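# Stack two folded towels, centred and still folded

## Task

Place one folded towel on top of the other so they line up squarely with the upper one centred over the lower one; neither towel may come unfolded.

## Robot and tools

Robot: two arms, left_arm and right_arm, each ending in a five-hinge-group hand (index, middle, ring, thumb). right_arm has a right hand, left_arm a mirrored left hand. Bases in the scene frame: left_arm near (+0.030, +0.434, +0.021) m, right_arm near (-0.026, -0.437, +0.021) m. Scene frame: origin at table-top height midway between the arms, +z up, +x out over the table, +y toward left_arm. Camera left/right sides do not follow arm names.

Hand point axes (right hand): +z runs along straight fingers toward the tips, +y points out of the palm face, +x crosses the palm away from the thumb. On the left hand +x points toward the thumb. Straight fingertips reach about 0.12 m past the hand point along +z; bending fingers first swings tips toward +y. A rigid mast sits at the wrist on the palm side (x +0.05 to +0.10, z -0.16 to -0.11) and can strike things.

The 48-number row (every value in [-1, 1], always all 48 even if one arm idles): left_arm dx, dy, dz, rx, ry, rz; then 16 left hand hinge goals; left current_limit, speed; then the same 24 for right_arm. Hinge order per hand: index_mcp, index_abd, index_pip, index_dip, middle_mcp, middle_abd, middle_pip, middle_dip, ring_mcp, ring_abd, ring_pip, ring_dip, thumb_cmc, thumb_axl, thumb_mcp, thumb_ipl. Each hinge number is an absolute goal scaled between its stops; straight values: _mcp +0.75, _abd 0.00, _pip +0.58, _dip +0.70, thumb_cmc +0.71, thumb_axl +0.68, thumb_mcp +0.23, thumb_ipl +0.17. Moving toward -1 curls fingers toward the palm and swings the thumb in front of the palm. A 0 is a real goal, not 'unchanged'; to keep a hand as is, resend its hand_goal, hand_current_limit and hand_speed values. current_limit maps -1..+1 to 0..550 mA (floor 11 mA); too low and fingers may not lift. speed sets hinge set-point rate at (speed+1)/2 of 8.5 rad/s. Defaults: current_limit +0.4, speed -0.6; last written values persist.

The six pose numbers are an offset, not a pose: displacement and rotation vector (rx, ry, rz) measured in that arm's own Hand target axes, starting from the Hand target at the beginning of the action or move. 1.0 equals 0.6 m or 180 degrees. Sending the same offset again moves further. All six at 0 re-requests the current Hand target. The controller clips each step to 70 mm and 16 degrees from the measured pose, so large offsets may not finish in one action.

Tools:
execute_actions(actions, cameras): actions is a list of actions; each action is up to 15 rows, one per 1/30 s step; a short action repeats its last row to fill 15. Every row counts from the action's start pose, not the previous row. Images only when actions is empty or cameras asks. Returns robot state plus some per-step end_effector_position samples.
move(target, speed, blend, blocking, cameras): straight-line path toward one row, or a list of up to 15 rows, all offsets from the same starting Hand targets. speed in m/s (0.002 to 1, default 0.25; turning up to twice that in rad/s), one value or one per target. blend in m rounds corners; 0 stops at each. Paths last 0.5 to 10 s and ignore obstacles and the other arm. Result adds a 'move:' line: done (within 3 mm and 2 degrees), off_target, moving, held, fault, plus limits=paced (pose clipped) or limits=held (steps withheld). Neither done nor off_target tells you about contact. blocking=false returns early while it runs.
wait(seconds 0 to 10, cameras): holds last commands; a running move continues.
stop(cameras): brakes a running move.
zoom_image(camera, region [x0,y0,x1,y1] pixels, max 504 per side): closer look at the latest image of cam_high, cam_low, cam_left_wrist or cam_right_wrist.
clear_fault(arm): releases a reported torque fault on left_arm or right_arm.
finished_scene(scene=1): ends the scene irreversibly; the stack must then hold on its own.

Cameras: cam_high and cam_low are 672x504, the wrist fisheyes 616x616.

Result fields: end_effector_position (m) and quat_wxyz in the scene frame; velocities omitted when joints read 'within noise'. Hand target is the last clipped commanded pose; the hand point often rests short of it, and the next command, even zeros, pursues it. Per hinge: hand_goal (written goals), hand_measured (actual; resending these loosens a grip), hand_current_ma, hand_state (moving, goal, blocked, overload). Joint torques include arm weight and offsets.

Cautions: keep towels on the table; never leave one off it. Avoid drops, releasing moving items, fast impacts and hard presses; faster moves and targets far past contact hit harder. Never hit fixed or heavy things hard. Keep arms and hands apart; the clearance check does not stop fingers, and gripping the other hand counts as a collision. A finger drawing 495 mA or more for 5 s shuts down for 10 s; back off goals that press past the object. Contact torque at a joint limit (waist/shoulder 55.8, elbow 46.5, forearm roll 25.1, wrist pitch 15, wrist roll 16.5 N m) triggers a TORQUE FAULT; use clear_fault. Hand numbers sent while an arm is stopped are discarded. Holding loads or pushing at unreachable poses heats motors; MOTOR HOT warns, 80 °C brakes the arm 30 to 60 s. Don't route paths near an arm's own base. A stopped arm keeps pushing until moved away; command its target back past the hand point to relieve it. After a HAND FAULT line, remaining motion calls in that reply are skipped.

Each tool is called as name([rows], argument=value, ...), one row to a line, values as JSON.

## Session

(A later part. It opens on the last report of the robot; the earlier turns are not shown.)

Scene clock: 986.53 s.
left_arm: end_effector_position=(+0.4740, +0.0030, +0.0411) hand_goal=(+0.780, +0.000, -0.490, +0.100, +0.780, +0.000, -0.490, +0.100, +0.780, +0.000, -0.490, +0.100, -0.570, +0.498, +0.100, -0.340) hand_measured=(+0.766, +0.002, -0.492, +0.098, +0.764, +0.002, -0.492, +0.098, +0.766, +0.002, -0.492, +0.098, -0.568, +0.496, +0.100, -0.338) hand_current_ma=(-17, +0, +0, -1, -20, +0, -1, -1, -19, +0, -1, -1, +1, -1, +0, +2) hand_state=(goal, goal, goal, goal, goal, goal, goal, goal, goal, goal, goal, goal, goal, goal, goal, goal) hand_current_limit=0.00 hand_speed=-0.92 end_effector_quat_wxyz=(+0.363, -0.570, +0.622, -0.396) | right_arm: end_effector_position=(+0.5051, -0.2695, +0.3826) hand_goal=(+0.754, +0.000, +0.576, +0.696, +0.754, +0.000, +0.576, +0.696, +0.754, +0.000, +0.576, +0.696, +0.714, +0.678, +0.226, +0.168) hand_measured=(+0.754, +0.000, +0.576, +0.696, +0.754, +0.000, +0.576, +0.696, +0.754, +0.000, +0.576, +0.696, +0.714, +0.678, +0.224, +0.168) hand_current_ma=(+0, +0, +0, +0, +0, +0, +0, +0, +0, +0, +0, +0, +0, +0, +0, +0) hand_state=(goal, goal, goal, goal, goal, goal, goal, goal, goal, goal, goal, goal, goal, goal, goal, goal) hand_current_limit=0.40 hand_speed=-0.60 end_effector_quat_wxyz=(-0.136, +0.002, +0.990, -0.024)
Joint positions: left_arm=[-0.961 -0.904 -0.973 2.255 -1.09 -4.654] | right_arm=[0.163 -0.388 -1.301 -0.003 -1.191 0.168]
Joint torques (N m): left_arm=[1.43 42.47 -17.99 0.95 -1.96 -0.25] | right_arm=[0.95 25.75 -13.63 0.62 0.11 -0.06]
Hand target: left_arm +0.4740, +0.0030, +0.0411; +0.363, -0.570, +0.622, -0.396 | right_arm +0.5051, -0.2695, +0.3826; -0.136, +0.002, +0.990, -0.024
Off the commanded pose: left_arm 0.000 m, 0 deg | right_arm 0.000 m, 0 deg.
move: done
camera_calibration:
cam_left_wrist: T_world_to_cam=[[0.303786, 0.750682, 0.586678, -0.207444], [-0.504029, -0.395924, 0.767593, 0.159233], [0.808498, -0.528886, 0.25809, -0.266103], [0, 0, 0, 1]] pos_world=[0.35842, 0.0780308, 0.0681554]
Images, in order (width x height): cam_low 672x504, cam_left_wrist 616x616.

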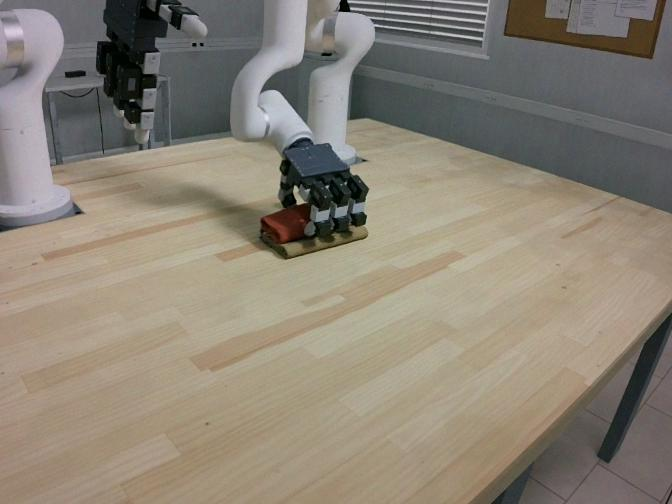

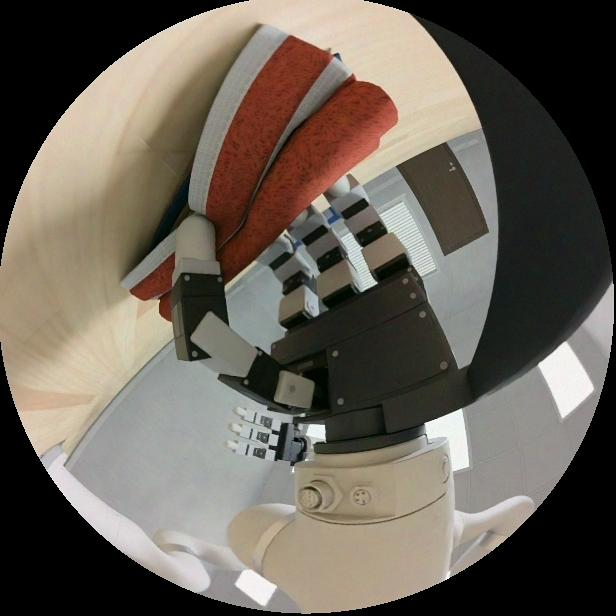

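move([
  [0,0,0,0,0,0,0.860,0,-0.40,0.15,0.860,0,-0.40,0.15,0.860,0,-0.40,0.15,-0.571,0.497,0.225,-0.34,0,-0.92,0,0,0,0,0,0,0.754,0,0.576,0.696,0.754,0,0.576,0.696,0.754,0,0.576,0.696,0.714,0.678,0.226,0.168,0.4,-0.6],
], cameras=["cam_low","cam_left_wrist"], speed=[0.03])

zoom_image(camera="cam_left_wrist", region=[80, 0, 400, 320])

zoom_image(camera="cam_low", region=[230, 150, 390, 270])

Scene clock: 999.77 s.
left_arm: end_effector_position=(+0.4740, +0.0030, +0.0411) hand_goal=(+0.860, +0.000, -0.400, +0.150, +0.860, +0.000, -0.400, +0.150, +0.860, +0.000, -0.400, +0.150, -0.570, +0.498, +0.226, -0.340) hand_measured=(+0.842, +0.002, -0.404, +0.148, +0.842, +0.002, -0.404, +0.148, +0.842, +0.002, -0.404, +0.146, -0.568, +0.496, +0.222, -0.338) hand_current_ma=(-25, +0, -2, -2, -24, +0, -2, -2, -24, +0, -2, -2, +1, -1, -5, +2) hand_state=(goal, goal, goal, goal, goal, goal, goal, goal, goal, goal, goal, goal, goal, goal, goal, goal) hand_current_limit=0.00 hand_speed=-0.92 end_effector_quat_wxyz=(+0.363, -0.570, +0.622, -0.396) | right_arm: end_effector_position=(+0.5051, -0.2695, +0.3826) hand_goal=(+0.754, +0.000, +0.576, +0.696, +0.754, +0.000, +0.576, +0.696, +0.754, +0.000, +0.576, +0.696, +0.714, +0.678, +0.226, +0.168) hand_measured=(+0.754, +0.000, +0.576, +0.696, +0.754, +0.000, +0.576, +0.696, +0.754, +0.000, +0.576, +0.696, +0.714, +0.678, +0.224, +0.168) hand_current_ma=(+0, +0, +0, +0, +0, +0, +0, +0, +0, +0, +0, +0, +0, +0, +0, +0) hand_state=(goal, goal, goal, goal, goal, goal, goal, goal, goal, goal, goal, goal, goal, goal, goal, goal) hand_current_limit=0.40 hand_speed=-0.60 end_effector_quat_wxyz=(-0.136, +0.002, +0.990, -0.024)
Joint positions: left_arm=[-0.961 -0.904 -0.973 2.255 -1.09 -4.654] | right_arm=[0.163 -0.388 -1.301 -0.003 -1.191 0.168]
Joint torques (N m): left_arm=[0.23 41.42 -16.81 0.42 -1.44 -0.41] | right_arm=[0.14 25.26 -14.11 0.8 0.04 -0.03]
Hand target: left_arm +0.4740, +0.0030, +0.0411; +0.363, -0.570, +0.622, -0.396 | right_arm +0.5051, -0.2695, +0.3826; -0.136, +0.002, +0.990, -0.024
Off the commanded pose: left_arm 0.000 m, 0 deg | right_arm 0.000 m, 0 deg.
move: done
camera_calibration:
cam_left_wrist: T_world_to_cam=[[0.303786, 0.750682, 0.586678, -0.207444], [-0.504029, -0.395924, 0.767593, 0.159233], [0.808498, -0.528886, 0.25809, -0.266103], [0, 0, 0, 1]] pos_world=[0.35842, 0.0780308, 0.0681554]
Images, in order (width x height): cam_low 672x504, cam_left_wrist 616x616.

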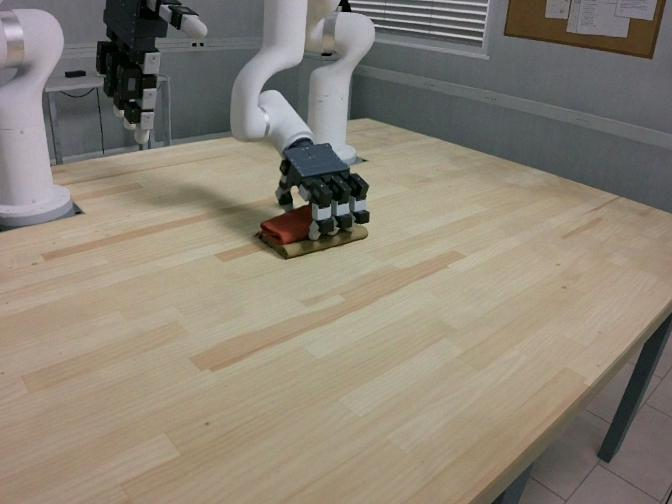

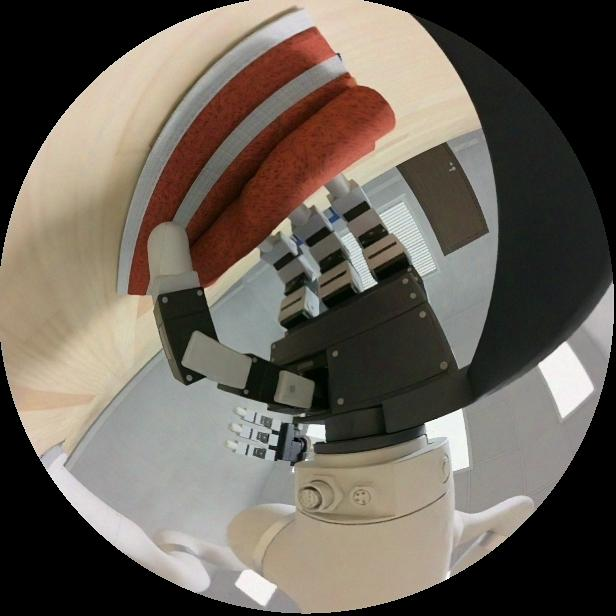

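Scaled by 1.575 from the camera's 616x616 image, which has a finer 880x880 frame.

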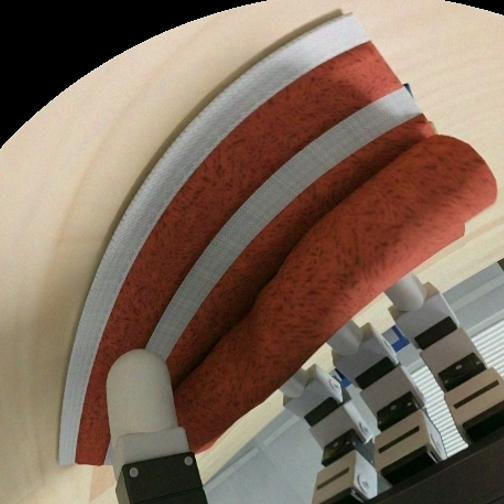

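Scaled by 3.150 from the camera's 672x504 image, which has a finer 960x720 frame.

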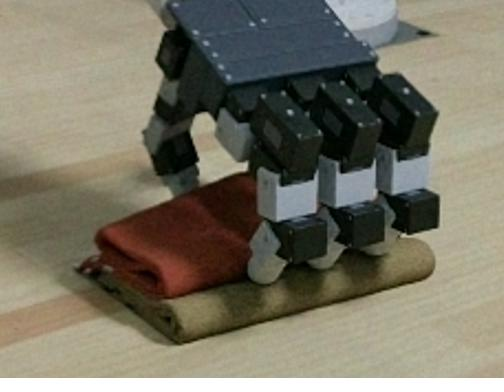

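move([
  [0,0,0,0,0,0,0.890,0,-0.25,0.188,0.890,0,-0.25,0.188,0.890,0,-0.25,0.188,-0.571,0.497,0.225,-0.34,0,-0.85,0,0,0,0,0,0,0.754,0,0.576,0.696,0.754,0,0.576,0.696,0.754,0,0.576,0.696,0.714,0.678,0.226,0.168,0.4,-0.6],
  [0,-0.1208,-0.0563,0,0,0,0.890,0,-0.25,0.188,0.890,0,-0.25,0.188,0.890,0,-0.25,0.188,-0.571,0.497,0.225,-0.34,0,-0.85,0,0,0,0,0,0,0.754,0,0.576,0.696,0.754,0,0.576,0.696,0.754,0,0.576,0.696,0.714,0.678,0.226,0.168,0.4,-0.6],
], cameras=["all"], speed=[0.03, 0.1])

zoom_image(camera="cam_left_wrist", region=[80, 0, 400, 320])

zoom_image(camera="cam_low", region=[230, 150, 390, 270])

zoom_image(camera="cam_right_wrist", region=[320, 30, 490, 200])

Scene clock: 1013.40 s.
left_arm: end_effector_position=(+0.4741, +0.0030, +0.1209) hand_goal=(+0.890, +0.000, -0.250, +0.188, +0.890, +0.000, -0.250, +0.188, +0.890, +0.000, -0.250, +0.188, -0.570, +0.498, +0.226, -0.340) hand_measured=(+0.872, +0.002, -0.254, +0.186, +0.872, +0.002, -0.254, +0.184, +0.872, +0.002, -0.254, +0.186, -0.568, +0.496, +0.222, -0.338) hand_current_ma=(-26, +0, -3, -2, -25, +0, -3, -2, -24, +0, -3, -2, +1, -1, -5, +2) hand_state=(goal, goal, goal, goal, goal, goal, goal, goal, goal, goal, goal, goal, goal, goal, goal, goal) hand_current_limit=0.00 hand_speed=-0.85 end_effector_quat_wxyz=(+0.363, -0.570, +0.622, -0.396) | right_arm: end_effector_position=(+0.5051, -0.2695, +0.3826) hand_goal=(+0.754, +0.000, +0.576, +0.696, +0.754, +0.000, +0.576, +0.696, +0.754, +0.000, +0.576, +0.696, +0.714, +0.678, +0.226, +0.168) hand_measured=(+0.754, +0.000, +0.576, +0.696, +0.754, +0.000, +0.576, +0.696, +0.754, +0.000, +0.576, +0.696, +0.714, +0.678, +0.224, +0.168) hand_current_ma=(+0, +0, +0, +0, +0, +0, +0, +0, +0, +0, +0, +0, +0, +0, +0, +0) hand_state=(goal, goal, goal, goal, goal, goal, goal, goal, goal, goal, goal, goal, goal, goal, goal, goal) hand_current_limit=0.40 hand_speed=-0.60 end_effector_quat_wxyz=(-0.136, +0.002, +0.990, -0.024)
Joint positions: left_arm=[-0.961 -0.714 -0.91 2.198 -1.012 -4.537] | right_arm=[0.163 -0.388 -1.301 -0.003 -1.191 0.168]
Joint torques (N m): left_arm=[-3.33 42.41 -17.74 -1.06 -0.88 0.14] | right_arm=[0.99 25.18 -13.86 0.86 0.11 -0.04]
Hand target: left_arm +0.4740, +0.0030, +0.1210; +0.363, -0.570, +0.622, -0.396 | right_arm +0.5051, -0.2695, +0.3826; -0.136, +0.002, +0.990, -0.024
Off the commanded pose: left_arm 0.000 m, 0 deg | right_arm 0.000 m, 0 deg.
move: done
camera_calibration:
cam_left_wrist: T_world_to_cam=[[0.303764, 0.750664, 0.586712, -0.254346], [-0.504043, -0.395957, 0.767567, 0.097964], [0.808498, -0.528887, 0.258089, -0.286805], [0, 0, 0, 1]] pos_world=[0.35852, 0.078031, 0.148055]
cam_right_wrist: T_world_to_cam=[[0.786465, 0.575305, -0.224715, -0.118815], [0.576936, -0.554408, 0.599814, -0.716338], [0.220492, -0.601379, -0.767936, 0.146666], [0, 0, 0, 1]] pos_world=[0.474386, -0.240586, 0.515601]

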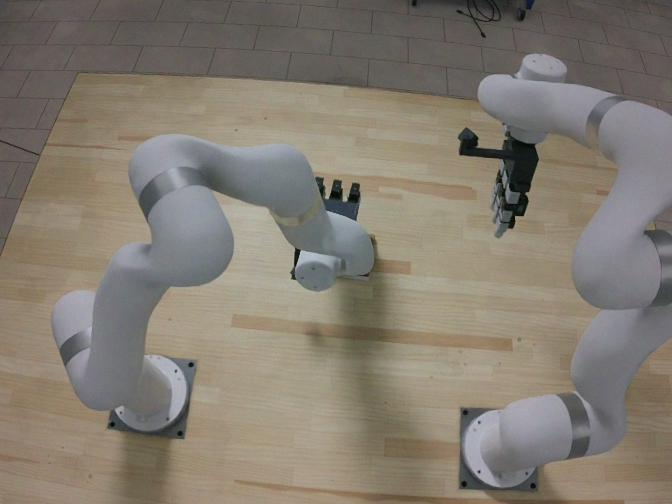

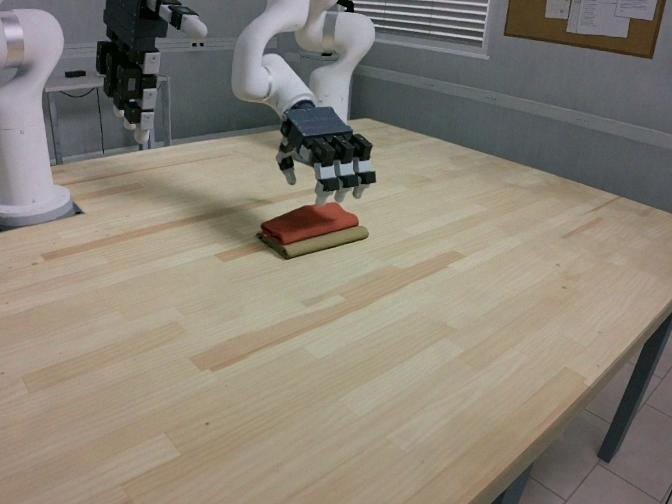

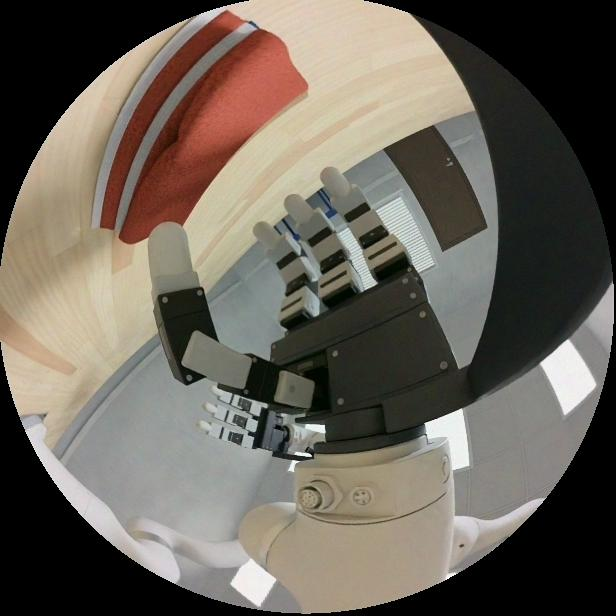

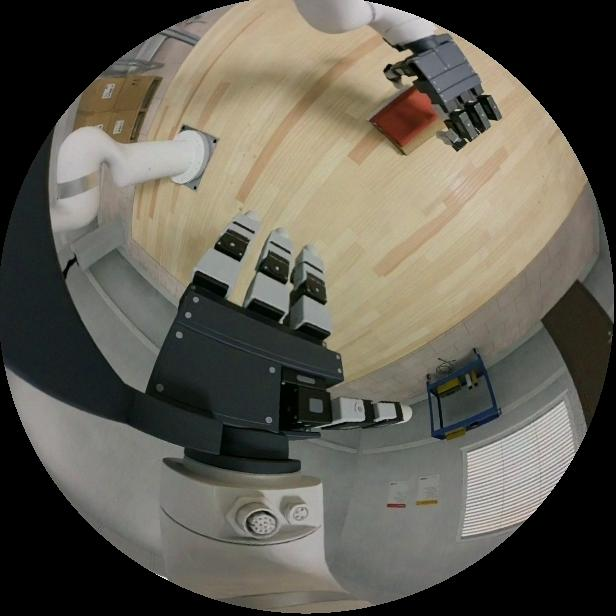

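Scaled by 1.575 from the camera's 616x616 image, which has a finer 880x880 frame.

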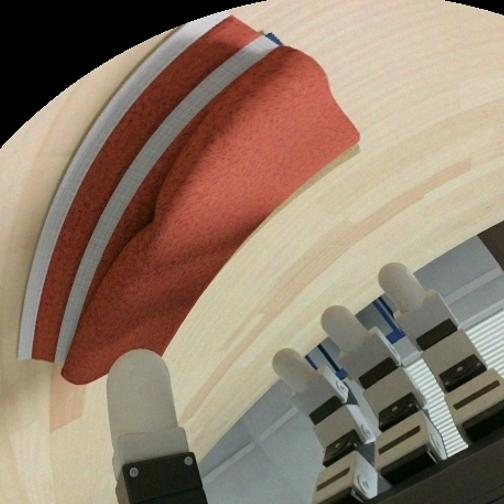

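Scaled by 3.150 from the camera's 672x504 image, which has a finer 960x720 frame.

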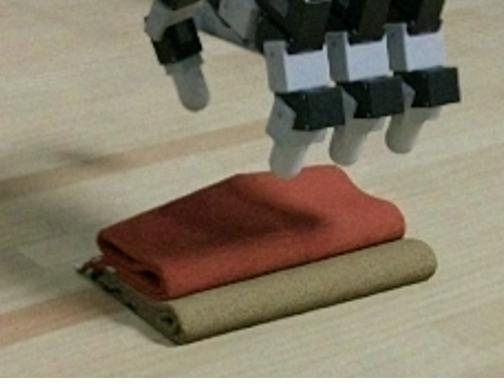

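Scaled by 2.965 from the camera's 616x616 image, which has a finer 880x880 frame.

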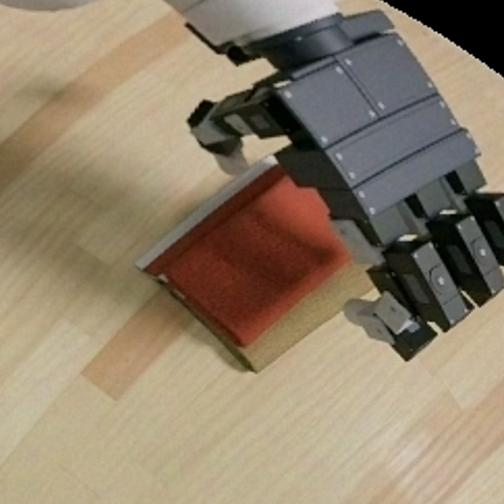

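move([
  [-0.40,-0.3,-0.15,0,0,0,0.890,0,-0.25,0.188,0.890,0,-0.25,0.188,0.890,0,-0.25,0.188,-0.571,0.497,0.225,-0.34,0,-0.85,0,0,0,0,0,0,0.754,0,0.576,0.696,0.754,0,0.576,0.696,0.754,0,0.576,0.696,0.714,0.678,0.226,0.168,0.4,-0.6],
], cameras=["all"], speed=[0.25])

zoom_image(camera="cam_high", region=[270, 200, 400, 300])

zoom_image(camera="cam_low", region=[240, 180, 390, 270])

zoom_image(camera="cam_right_wrist", region=[340, 60, 480, 180])

Scene clock: 1035.67 s.
left_arm: end_effector_position=(+0.4897, +0.2425, +0.3222) hand_goal=(+0.890, +0.000, -0.250, +0.188, +0.890, +0.000, -0.250, +0.188, +0.890, +0.000, -0.250, +0.188, -0.570, +0.498, +0.226, -0.340) hand_measured=(+0.872, +0.002, -0.254, +0.186, +0.872, +0.002, -0.254, +0.184, +0.874, +0.002, -0.254, +0.186, -0.568, +0.496, +0.222, -0.338) hand_current_ma=(-25, +0, -3, -2, -24, +0, -3, -2, -24, +0, -2, -2, +1, -1, -4, +2) hand_state=(goal, goal, goal, goal, goal, goal, goal, goal, goal, goal, goal, goal, goal, goal, goal, goal) hand_current_limit=0.00 hand_speed=-0.85 end_effector_quat_wxyz=(+0.363, -0.570, +0.622, -0.396) | right_arm: end_effector_position=(+0.5051, -0.2695, +0.3826) hand_goal=(+0.754, +0.000, +0.576, +0.696, +0.754, +0.000, +0.576, +0.696, +0.754, +0.000, +0.576, +0.696, +0.714, +0.678, +0.226, +0.168) hand_measured=(+0.754, +0.000, +0.576, +0.696, +0.754, +0.000, +0.576, +0.696, +0.754, +0.000, +0.576, +0.696, +0.714, +0.678, +0.224, +0.168) hand_current_ma=(+0, +0, +0, +0, +0, +0, +0, +0, +0, +0, +0, +0, +0, +0, +0, +0) hand_state=(goal, goal, goal, goal, goal, goal, goal, goal, goal, goal, goal, goal, goal, goal, goal, goal) hand_current_limit=0.40 hand_speed=-0.60 end_effector_quat_wxyz=(-0.136, +0.002, +0.990, -0.024)
Joint positions: left_arm=[-0.491 0.041 -0.516 2.526 -0.639 -4.369] | right_arm=[0.163 -0.388 -1.301 -0.003 -1.191 0.168]
Joint torques (N m): left_arm=[2.82 21.25 -24.79 0.67 -1.27 -0.37] | right_arm=[0.22 24.82 -13.82 0.72 0.07 -0.03]
Hand target: left_arm +0.4897, +0.2425, +0.3222; +0.363, -0.570, +0.622, -0.396 | right_arm +0.5051, -0.2695, +0.3826; -0.136, +0.002, +0.990, -0.024
Off the commanded pose: left_arm 0.000 m, 0 deg | right_arm 0.000 m, 0 deg.
move: done
camera_calibration:
cam_left_wrist: T_world_to_cam=[[0.303764, 0.750664, 0.586712, -0.556946], [-0.504043, -0.395957, 0.767567, 0.0462748], [0.808498, -0.528887, 0.258089, -0.224757], [0, 0, 0, 1]] pos_world=[0.37422, 0.317531, 0.349255]
cam_right_wrist: T_world_to_cam=[[0.786465, 0.575305, -0.224715, -0.118815], [0.576936, -0.554408, 0.599814, -0.716338], [0.220492, -0.601379, -0.767936, 0.146666], [0, 0, 0, 1]] pos_world=[0.474386, -0.240586, 0.515601]

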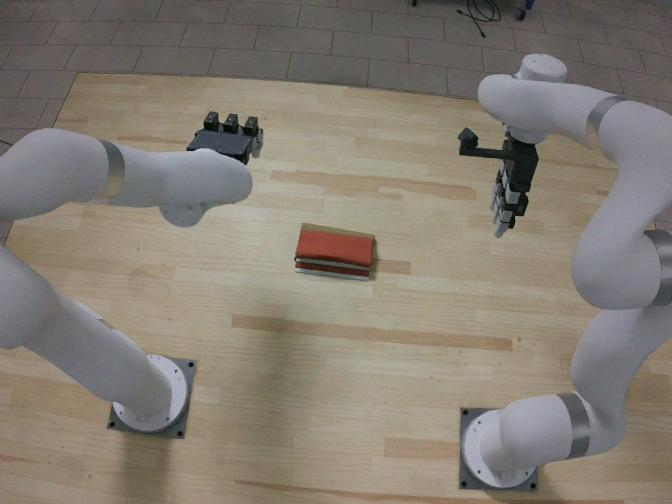

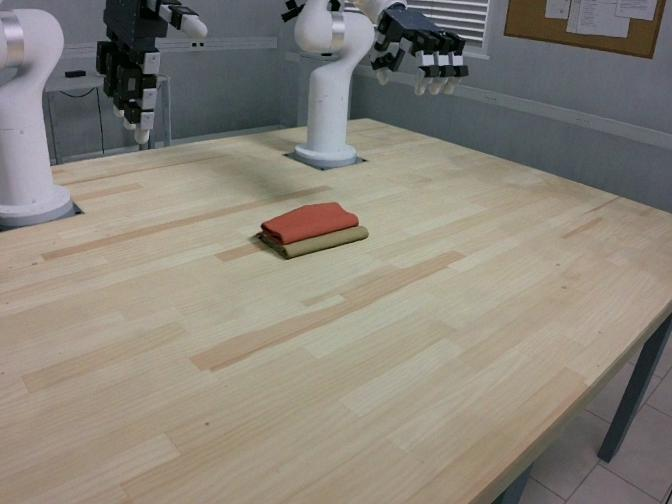

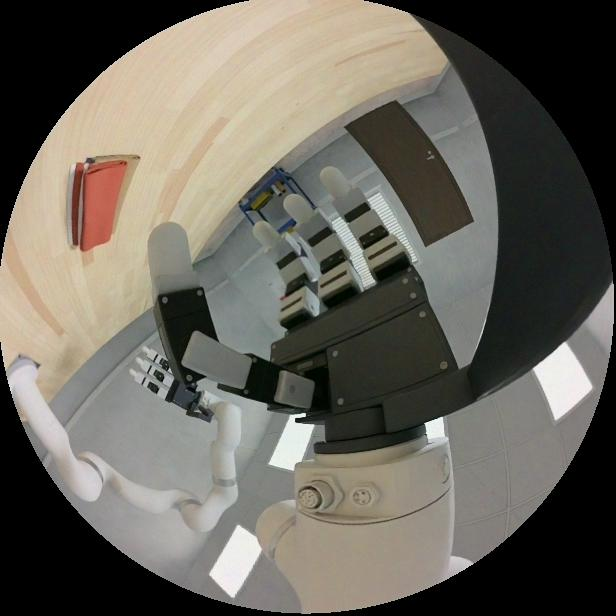

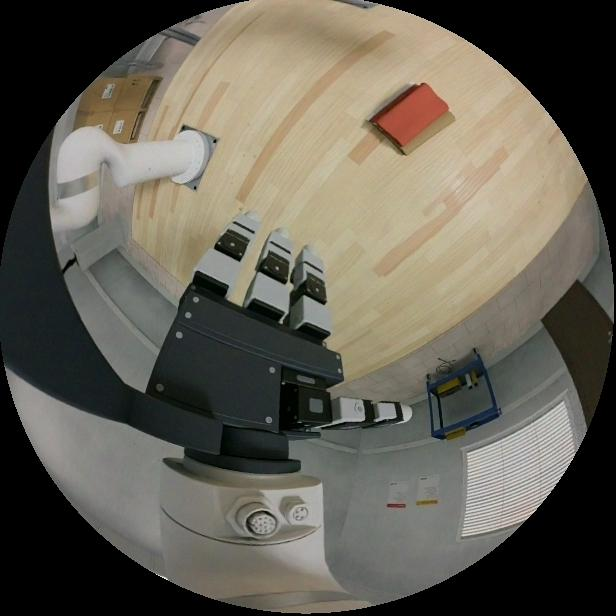

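Scaled by 3.877 from the camera's 672x504 image, which has a finer 960x720 frame.

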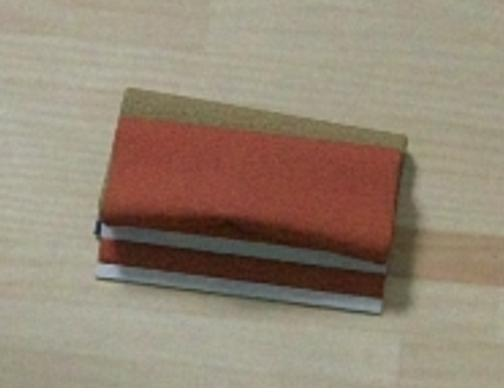

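Scaled by 3.360 from the camera's 672x504 image, which has a finer 960x720 frame.

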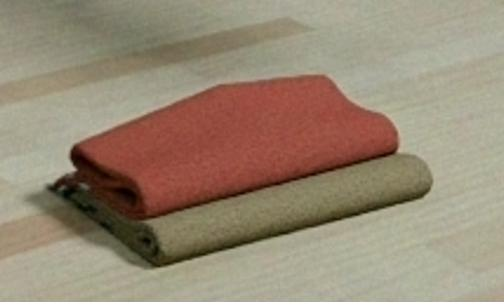

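Scaled by 3.600 from the camera's 616x616 image, which has a finer 880x880 frame.

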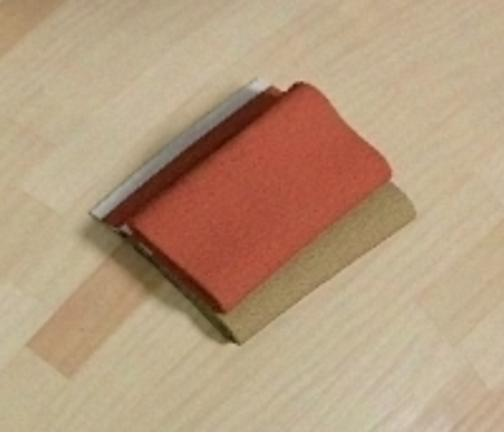

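move([
  [0.3965,0.3257,0.0983,0,-0.0176,-0.0082,0.98,0,0.577,0.696,0.98,0,0.577,0.696,0.98,0,0.577,0.696,-0.571,0.377,0.281,-0.319,0,-0.6,0,0,0,0,0,0,0.754,0,0.576,0.696,0.754,0,0.576,0.696,0.754,0,0.576,0.696,0.714,0.678,0.226,0.168,0.4,-0.6],
], cameras=["cam_low","cam_left_wrist"], speed=[0.2])

zoom_image(camera="cam_left_wrist", region=[50, 0, 370, 320])

zoom_image(camera="cam_low", region=[230, 110, 390, 270])

Scene clock: 1103.17 s.
left_arm: end_effector_position=(+0.4397, +0.0081, +0.1202) hand_goal=(+0.980, +0.000, +0.578, +0.696, +0.980, +0.000, +0.578, +0.696, +0.980, +0.000, +0.578, +0.696, -0.570, +0.378, +0.282, -0.318) hand_measured=(+0.962, +0.002, +0.570, +0.692, +0.962, +0.002, +0.570, +0.692, +0.962, +0.002, +0.570, +0.692, -0.568, +0.380, +0.278, -0.320) hand_current_ma=(-28, +0, -7, -3, -27, +0, -7, -3, -26, +0, -6, -3, +1, +2, -5, -1) hand_state=(goal, goal, goal, goal, goal, goal, goal, goal, goal, goal, goal, goal, goal, goal, goal, goal) hand_current_limit=0.00 hand_speed=-0.60 end_effector_quat_wxyz=(-0.375, +0.588, -0.604, +0.385) | right_arm: end_effector_position=(+0.5051, -0.2695, +0.3826) hand_goal=(+0.754, +0.000, +0.576, +0.696, +0.754, +0.000, +0.576, +0.696, +0.754, +0.000, +0.576, +0.696, +0.714, +0.678, +0.226, +0.168) hand_measured=(+0.754, +0.000, +0.576, +0.696, +0.754, +0.000, +0.576, +0.696, +0.754, +0.000, +0.576, +0.696, +0.714, +0.678, +0.224, +0.168) hand_current_ma=(+0, +0, +0, +0, +0, +0, +0, +0, +0, +0, +0, +0, +0, +0, +0, +0) hand_state=(goal, goal, goal, goal, goal, goal, goal, goal, goal, goal, goal, goal, goal, goal, goal, goal) hand_current_limit=0.40 hand_speed=-0.60 end_effector_quat_wxyz=(-0.136, +0.002, +0.990, -0.024)
Joint positions: left_arm=[-1.03 -0.693 -0.864 2.076 -1.046 -4.548] | right_arm=[0.163 -0.388 -1.301 -0.003 -1.191 0.168]
Joint torques (N m): left_arm=[-2.58 37.97 -20.16 -0.92 -2.1 0.22] | right_arm=[0.66 25.39 -13.69 0.55 0.09 -0.02]
Hand target: left_arm +0.4397, +0.0081, +0.1202; -0.375, +0.588, -0.604, +0.385 | right_arm +0.5051, -0.2695, +0.3826; -0.136, +0.002, +0.990, -0.024
Off the commanded pose: left_arm 0.000 m, 0 deg | right_arm 0.000 m, 0 deg.
move: done
camera_calibration:
cam_left_wrist: T_world_to_cam=[[0.257485, 0.767799, 0.586674, -0.22703], [-0.478977, -0.425889, 0.767593, 0.0724869], [0.839216, -0.478647, 0.258098, -0.270064], [0, 0, 0, 1]] pos_world=[0.319819, 0.0759198, 0.147255]
Images, in order (width x height): cam_low 672x504, cam_left_wrist 616x616.

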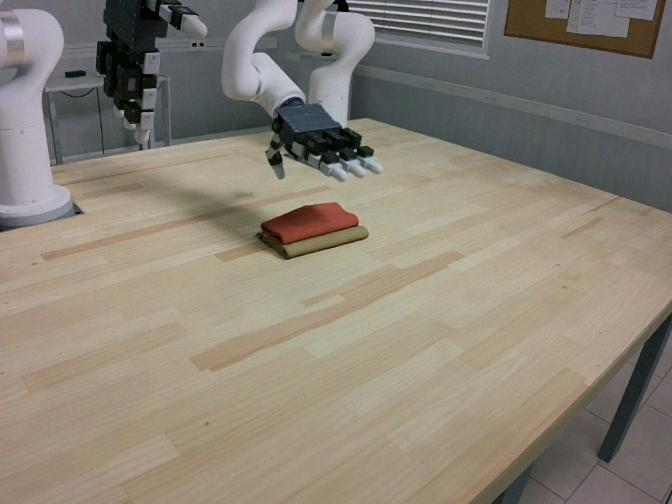

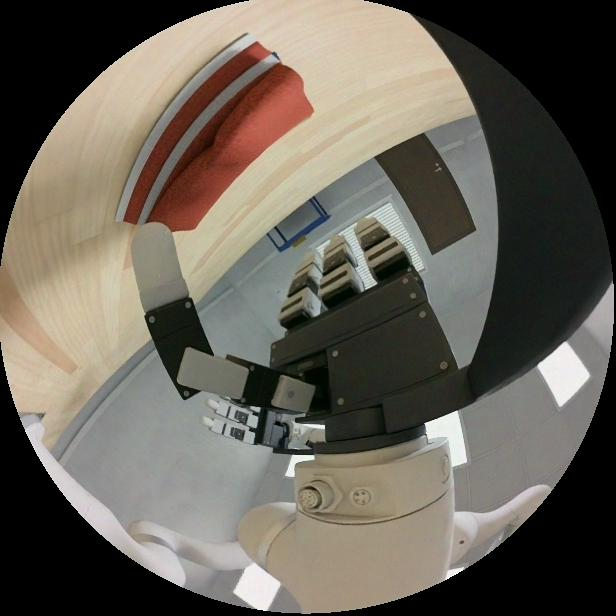

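Scaled by 1.575 from the camera's 616x616 image, which has a finer 880x880 frame.

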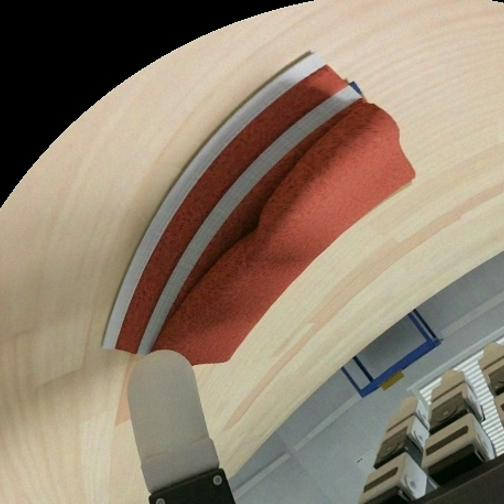

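Scaled by 3.150 from the camera's 672x504 image, which has a finer 960x720 frame.

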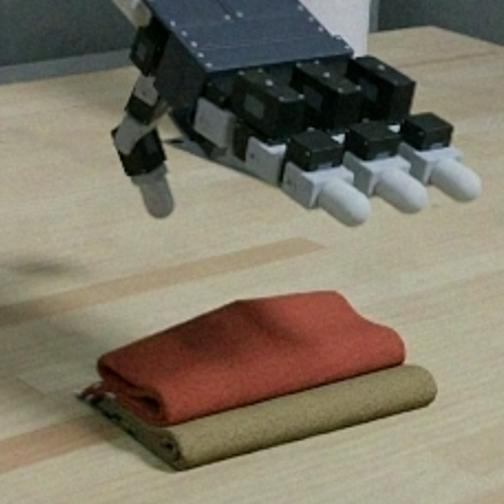

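move([
  [0,0.142,0.0662,0,0,0,0.98,0,0.577,0.696,0.98,0,0.577,0.696,0.98,0,0.577,0.696,-0.571,0.377,0.281,-0.319,-0.1,-0.6,0,0,0,0,0,0,0.754,0,0.576,0.696,0.754,0,0.576,0.696,0.754,0,0.576,0.696,0.714,0.678,0.226,0.168,0.4,-0.6],
  [0,0.1488,0.0693,0,0,0,0.98,0,0.577,0.696,0.98,0,0.577,0.696,0.98,0,0.577,0.696,-0.571,0.377,0.281,-0.319,-0.1,-0.6,0,0,0,0,0,0,0.754,0,0.576,0.696,0.754,0,0.576,0.696,0.754,0,0.576,0.696,0.714,0.678,0.226,0.168,0.4,-0.6],
], cameras=["cam_low","cam_left_wrist"], speed=[0.12,0.03])

zoom_image(camera="cam_left_wrist", region=[50, 0, 370, 320])

zoom_image(camera="cam_low", region=[230, 130, 390, 270])

Scene clock: 1114.33 s.
left_arm: end_effector_position=(+0.4396, +0.0081, +0.0218) hand_goal=(+0.980, +0.000, +0.578, +0.696, +0.980, +0.000, +0.578, +0.696, +0.980, +0.000, +0.578, +0.696, -0.570, +0.378, +0.282, -0.318) hand_measured=(+0.962, +0.002, +0.570, +0.692, +0.962, +0.002, +0.570, +0.692, +0.962, +0.002, +0.572, +0.692, -0.568, +0.380, +0.278, -0.320) hand_current_ma=(-28, +0, -6, -3, -27, +0, -7, -3, -26, +0, -6, -3, +1, +2, -5, -1) hand_state=(goal, goal, goal, goal, goal, goal, goal, goal, goal, goal, goal, goal, goal, goal, goal, goal) hand_current_limit=-0.10 hand_speed=-0.60 end_effector_quat_wxyz=(-0.375, +0.588, -0.604, +0.385) | right_arm: end_effector_position=(+0.5051, -0.2695, +0.3826) hand_goal=(+0.754, +0.000, +0.576, +0.696, +0.754, +0.000, +0.576, +0.696, +0.754, +0.000, +0.576, +0.696, +0.714, +0.678, +0.226, +0.168) hand_measured=(+0.754, +0.000, +0.576, +0.696, +0.754, +0.000, +0.576, +0.696, +0.754, +0.000, +0.576, +0.696, +0.714, +0.678, +0.224, +0.168) hand_current_ma=(+0, +0, +0, +0, +0, +0, +0, +0, +0, +0, +0, +0, +0, +0, +0, +0) hand_state=(goal, goal, goal, goal, goal, goal, goal, goal, goal, goal, goal, goal, goal, goal, goal, goal) hand_current_limit=0.40 hand_speed=-0.60 end_effector_quat_wxyz=(-0.136, +0.002, +0.990, -0.024)
Joint positions: left_arm=[-1.03 -0.936 -0.948 2.147 -1.127 -4.701] | right_arm=[0.163 -0.388 -1.301 -0.003 -1.191 0.168]
Joint torques (N m): left_arm=[-1.65 41.6 -16.84 1.18 -2.06 -0.22] | right_arm=[0.55 24.93 -13.89 0.61 0.06 -0.04]
Hand target: left_arm +0.4396, +0.0081, +0.0217; -0.375, +0.588, -0.604, +0.385 | right_arm +0.5051, -0.2695, +0.3826; -0.136, +0.002, +0.990, -0.024
Off the commanded pose: left_arm 0.000 m, 0 deg | right_arm 0.000 m, 0 deg.
move: done
camera_calibration:
cam_left_wrist: T_world_to_cam=[[0.257384, 0.767803, 0.586713, -0.169246], [-0.478961, -0.425969, 0.767559, 0.147973], [0.839256, -0.47857, 0.25811, -0.244603], [0, 0, 0, 1]] pos_world=[0.319719, 0.0759199, 0.0488553]
Images, in order (width x height): cam_low 672x504, cam_left_wrist 616x616.

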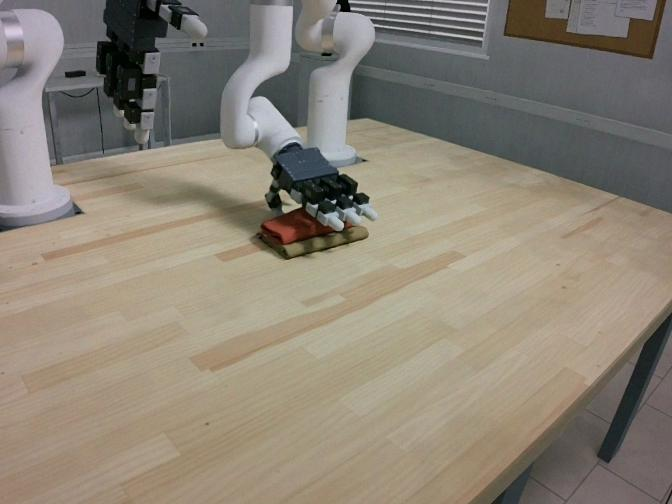

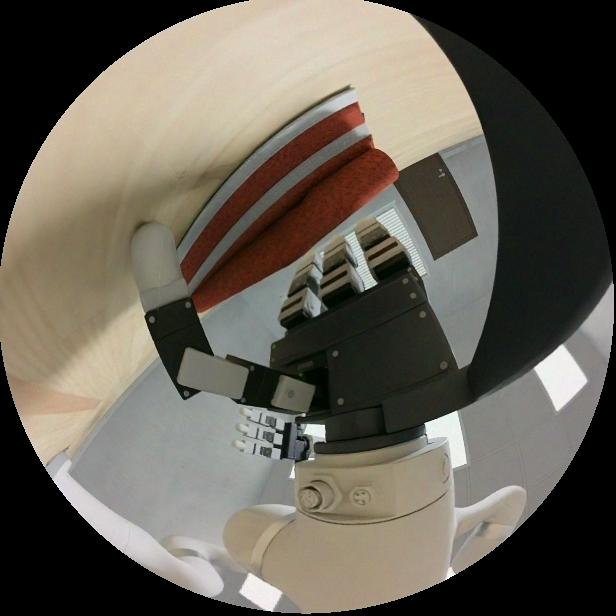

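Scaled by 1.575 from the camera's 616x616 image, which has a finer 880x880 frame.

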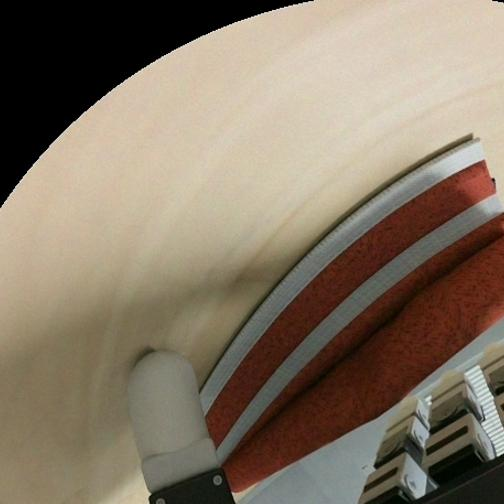

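Scaled by 3.150 from the camera's 672x504 image, which has a finer 960x720 frame.

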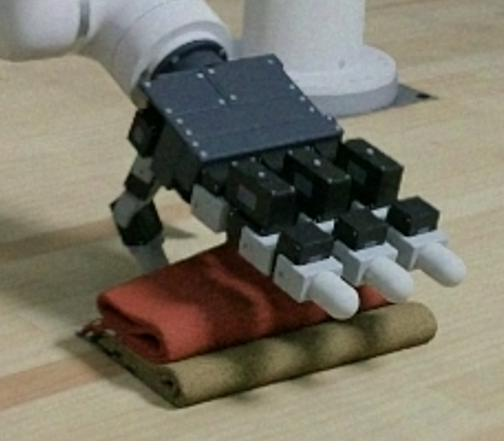

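move([
  [0,0.0021,0.001,0,0,0,0.98,0,0.577,0.696,0.98,0,0.577,0.696,0.98,0,0.577,0.696,-0.571,0.377,0.281,-0.319,-0.1,-0.85,0,0,0,0,0,0,0.754,0,0.576,0.696,0.754,0,0.576,0.696,0.754,0,0.576,0.696,0.714,0.678,0.226,0.168,0.4,-0.6],
  [0,0.0021,0.001,0,0,0,0.98,0,0.577,0.696,0.98,0,0.577,0.696,0.98,0,0.577,0.696,-0.571,0.377,0.225,-0.373,-0.1,-0.85,0,0,0,0,0,0,0.754,0,0.576,0.696,0.754,0,0.576,0.696,0.754,0,0.576,0.696,0.714,0.678,0.226,0.168,0.4,-0.6],
  [0,0.0015,0.0007,0,0,0,0.98,0,0.577,0.696,0.98,0,0.577,0.696,0.98,0,0.577,0.696,-0.571,0.377,0.169,-0.373,0,-0.85,0,0,0,0,0,0,0.754,0,0.576,0.696,0.754,0,0.576,0.696,0.754,0,0.576,0.696,0.714,0.678,0.226,0.168,0.4,-0.6],
], cameras=["cam_low","cam_left_wrist"], speed=[0.03,0.03,0.03])

zoom_image(camera="cam_left_wrist", region=[80, 50, 400, 370])

Scene clock: 1129.73 s.
left_arm: end_effector_position=(+0.4396, +0.0081, +0.0207) hand_goal=(+0.980, +0.000, +0.578, +0.696, +0.980, +0.000, +0.578, +0.696, +0.980, +0.000, +0.578, +0.696, -0.570, +0.378, +0.170, -0.372) hand_measured=(+0.962, +0.002, +0.570, +0.692, +0.962, +0.002, +0.570, +0.692, +0.962, +0.002, +0.572, +0.692, -0.568, +0.380, +0.172, -0.370) hand_current_ma=(-28, +0, -6, -3, -27, +0, -7, -3, -26, +0, -6, -3, +1, +1, +1, +3) hand_state=(goal, goal, goal, goal, goal, goal, goal, goal, goal, goal, goal, goal, goal, goal, goal, goal) hand_current_limit=0.00 hand_speed=-0.85 end_effector_quat_wxyz=(-0.375, +0.588, -0.604, +0.385) | right_arm: end_effector_position=(+0.5051, -0.2695, +0.3826) hand_goal=(+0.754, +0.000, +0.576, +0.696, +0.754, +0.000, +0.576, +0.696, +0.754, +0.000, +0.576, +0.696, +0.714, +0.678, +0.226, +0.168) hand_measured=(+0.754, +0.000, +0.576, +0.696, +0.754, +0.000, +0.576, +0.696, +0.754, +0.000, +0.576, +0.696, +0.714, +0.678, +0.224, +0.168) hand_current_ma=(+0, +0, +0, +0, +0, +0, +0, +0, +0, +0, +0, +0, +0, +0, +0, +0) hand_state=(goal, goal, goal, goal, goal, goal, goal, goal, goal, goal, goal, goal, goal, goal, goal, goal) hand_current_limit=0.40 hand_speed=-0.60 end_effector_quat_wxyz=(-0.136, +0.002, +0.990, -0.024)
Joint positions: left_arm=[-1.03 -0.939 -0.95 2.147 -1.128 -4.702] | right_arm=[0.163 -0.388 -1.301 -0.003 -1.191 0.168]
Joint torques (N m): left_arm=[0.3 46.07 -13.35 -1.63 -1.22 0.3] | right_arm=[0.36 24.57 -13.64 0.76 0.13 0.01]
Hand target: left_arm +0.4396, +0.0081, +0.0207; -0.375, +0.588, -0.604, +0.385 | right_arm +0.5051, -0.2695, +0.3826; -0.136, +0.002, +0.990, -0.024
Off the commanded pose: left_arm 0.000 m, 0 deg | right_arm 0.000 m, 0 deg.
move: done
camera_calibration:
cam_left_wrist: T_world_to_cam=[[0.257448, 0.767766, 0.586733, -0.16862], [-0.478997, -0.425948, 0.767548, 0.148828], [0.839215, -0.478647, 0.258098, -0.2443], [0, 0, 0, 1]] pos_world=[0.319719, 0.0759201, 0.0477553]
Images, in order (width x height): cam_low 672x504, cam_left_wrist 616x616.

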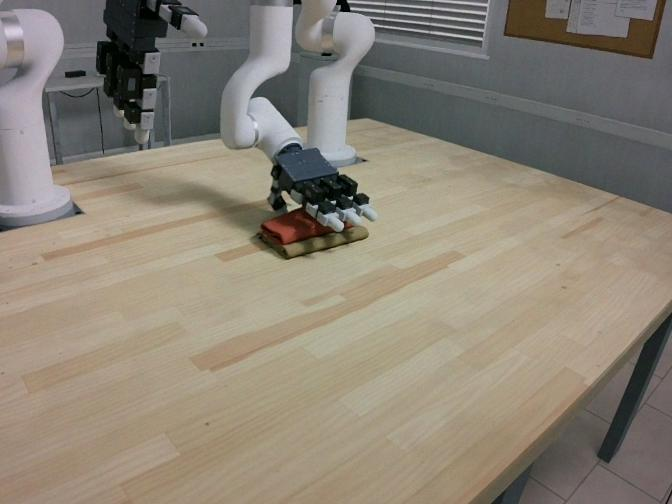

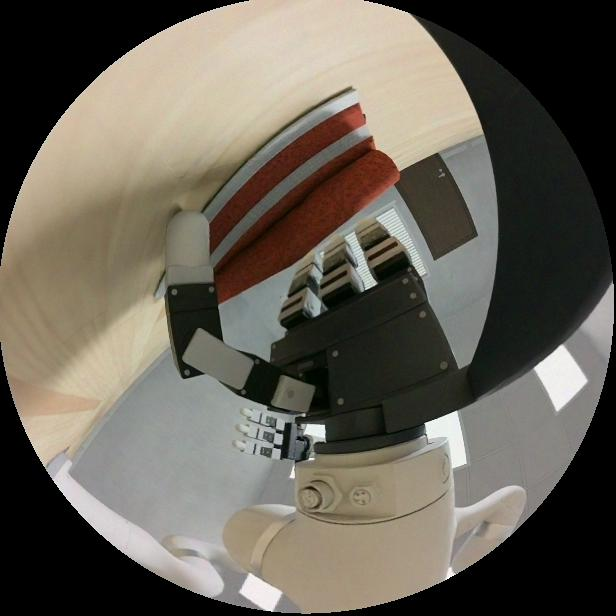

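Scaled by 1.575 from the camera's 616x616 image, which has a finer 880x880 frame.

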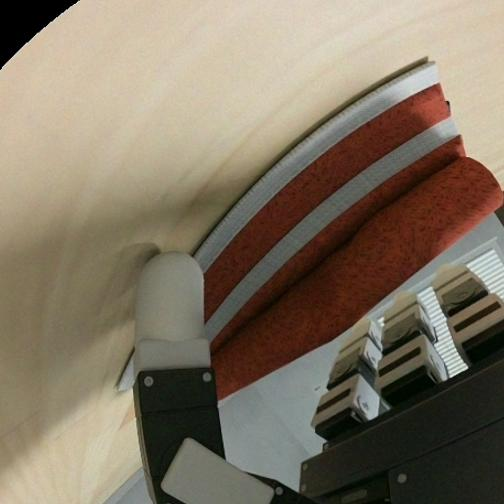

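move([
  [0,0.0027,0.0013,0,0,0,0.98,0,0.577,0.696,0.98,0,0.577,0.696,0.98,0,0.577,0.696,-0.571,0.377,0.169,-0.373,0,-0.85,0,0,0,0,0,0,0.754,0,0.576,0.696,0.754,0,0.576,0.696,0.754,0,0.576,0.696,0.714,0.678,0.226,0.168,0.4,-0.6],
  [-0.0008,-0.0078,0.0239,0,0,0,0.98,0,0.577,0.696,0.98,0,0.577,0.696,0.98,0,0.577,0.696,-0.571,0.377,0.169,-0.373,0,-0.85,0,0,0,0,0,0,0.754,0,0.576,0.696,0.754,0,0.576,0.696,0.754,0,0.576,0.696,0.714,0.678,0.226,0.168,0.4,-0.6],
], cameras=["cam_low","cam_left_wrist"], speed=[0.02,0.03])

zoom_image(camera="cam_left_wrist", region=[80, 50, 400, 370])

zoom_image(camera="cam_low", region=[230, 130, 390, 270])

Scene clock: 1139.40 s.
left_arm: end_effector_position=(+0.4545, +0.0082, +0.0189) hand_goal=(+0.980, +0.000, +0.578, +0.696, +0.980, +0.000, +0.578, +0.696, +0.980, +0.000, +0.578, +0.696, -0.570, +0.378, +0.170, -0.372) hand_measured=(+0.962, +0.002, +0.570, +0.692, +0.962, +0.002, +0.570, +0.692, +0.962, +0.002, +0.572, +0.692, -0.568, +0.380, +0.172, -0.370) hand_current_ma=(-28, +0, -6, -3, -27, +0, -7, -3, -26, +0, -6, -3, +1, +1, +1, +3) hand_state=(goal, goal, goal, goal, goal, goal, goal, goal, goal, goal, goal, goal, goal, goal, goal, goal) hand_current_limit=0.00 hand_speed=-0.85 end_effector_quat_wxyz=(-0.375, +0.588, -0.604, +0.385) | right_arm: end_effector_position=(+0.5051, -0.2695, +0.3826) hand_goal=(+0.754, +0.000, +0.576, +0.696, +0.754, +0.000, +0.576, +0.696, +0.754, +0.000, +0.576, +0.696, +0.714, +0.678, +0.226, +0.168) hand_measured=(+0.754, +0.000, +0.576, +0.696, +0.754, +0.000, +0.576, +0.696, +0.754, +0.000, +0.576, +0.696, +0.714, +0.678, +0.224, +0.168) hand_current_ma=(+0, +0, +0, +0, +0, +0, +0, +0, +0, +0, +0, +0, +0, +0, +0, +0) hand_state=(goal, goal, goal, goal, goal, goal, goal, goal, goal, goal, goal, goal, goal, goal, goal, goal) hand_current_limit=0.40 hand_speed=-0.60 end_effector_quat_wxyz=(-0.136, +0.002, +0.990, -0.024)
Joint positions: left_arm=[-1.003 -0.951 -0.974 2.169 -1.121 -4.691] | right_arm=[0.163 -0.388 -1.301 -0.003 -1.191 0.168]
Joint torques (N m): left_arm=[4.04 42.06 -17.04 0.37 -1.44 0.29] | right_arm=[0.37 24.76 -13.79 0.57 0.04 -0.05]
Hand target: left_arm +0.4546, +0.0082, +0.0189; -0.375, +0.588, -0.604, +0.385 | right_arm +0.5051, -0.2695, +0.3826; -0.136, +0.002, +0.990, -0.024
Off the commanded pose: left_arm 0.000 m, 0 deg | right_arm 0.000 m, 0 deg.
move: done
camera_calibration:
cam_left_wrist: T_world_to_cam=[[0.257448, 0.767766, 0.586733, -0.171476], [-0.478997, -0.425948, 0.767548, 0.157389], [0.839215, -0.478647, 0.258098, -0.256291], [0, 0, 0, 1]] pos_world=[0.334619, 0.0760201, 0.0459553]
Images, in order (width x height): cam_low 672x504, cam_left_wrist 616x616.

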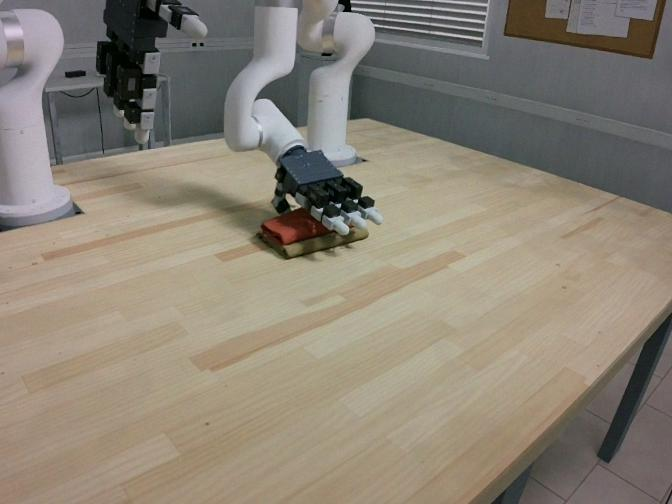

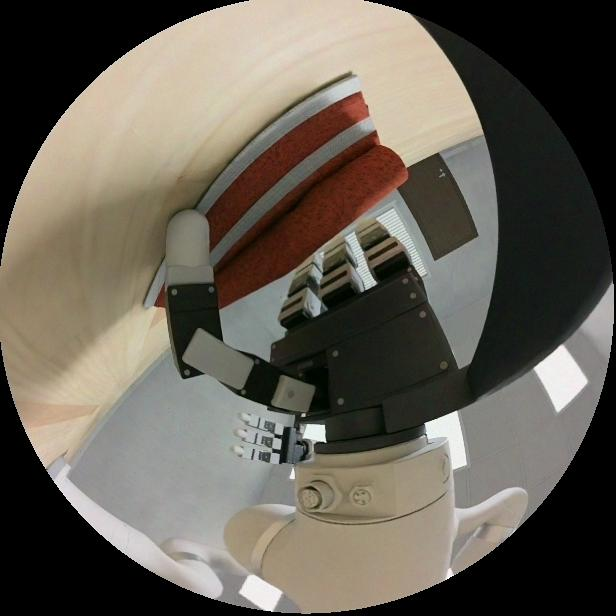

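Scaled by 1.575 from the camera's 616x616 image, which has a finer 880x880 frame.

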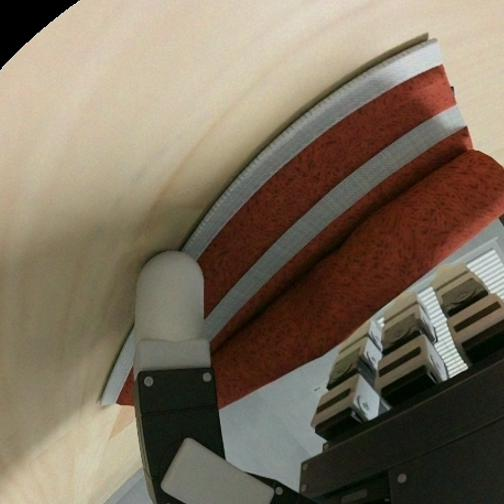

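Scaled by 3.150 from the camera's 672x504 image, which has a finer 960x720 frame.

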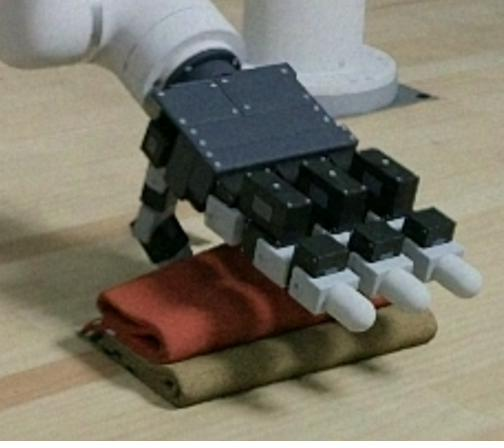

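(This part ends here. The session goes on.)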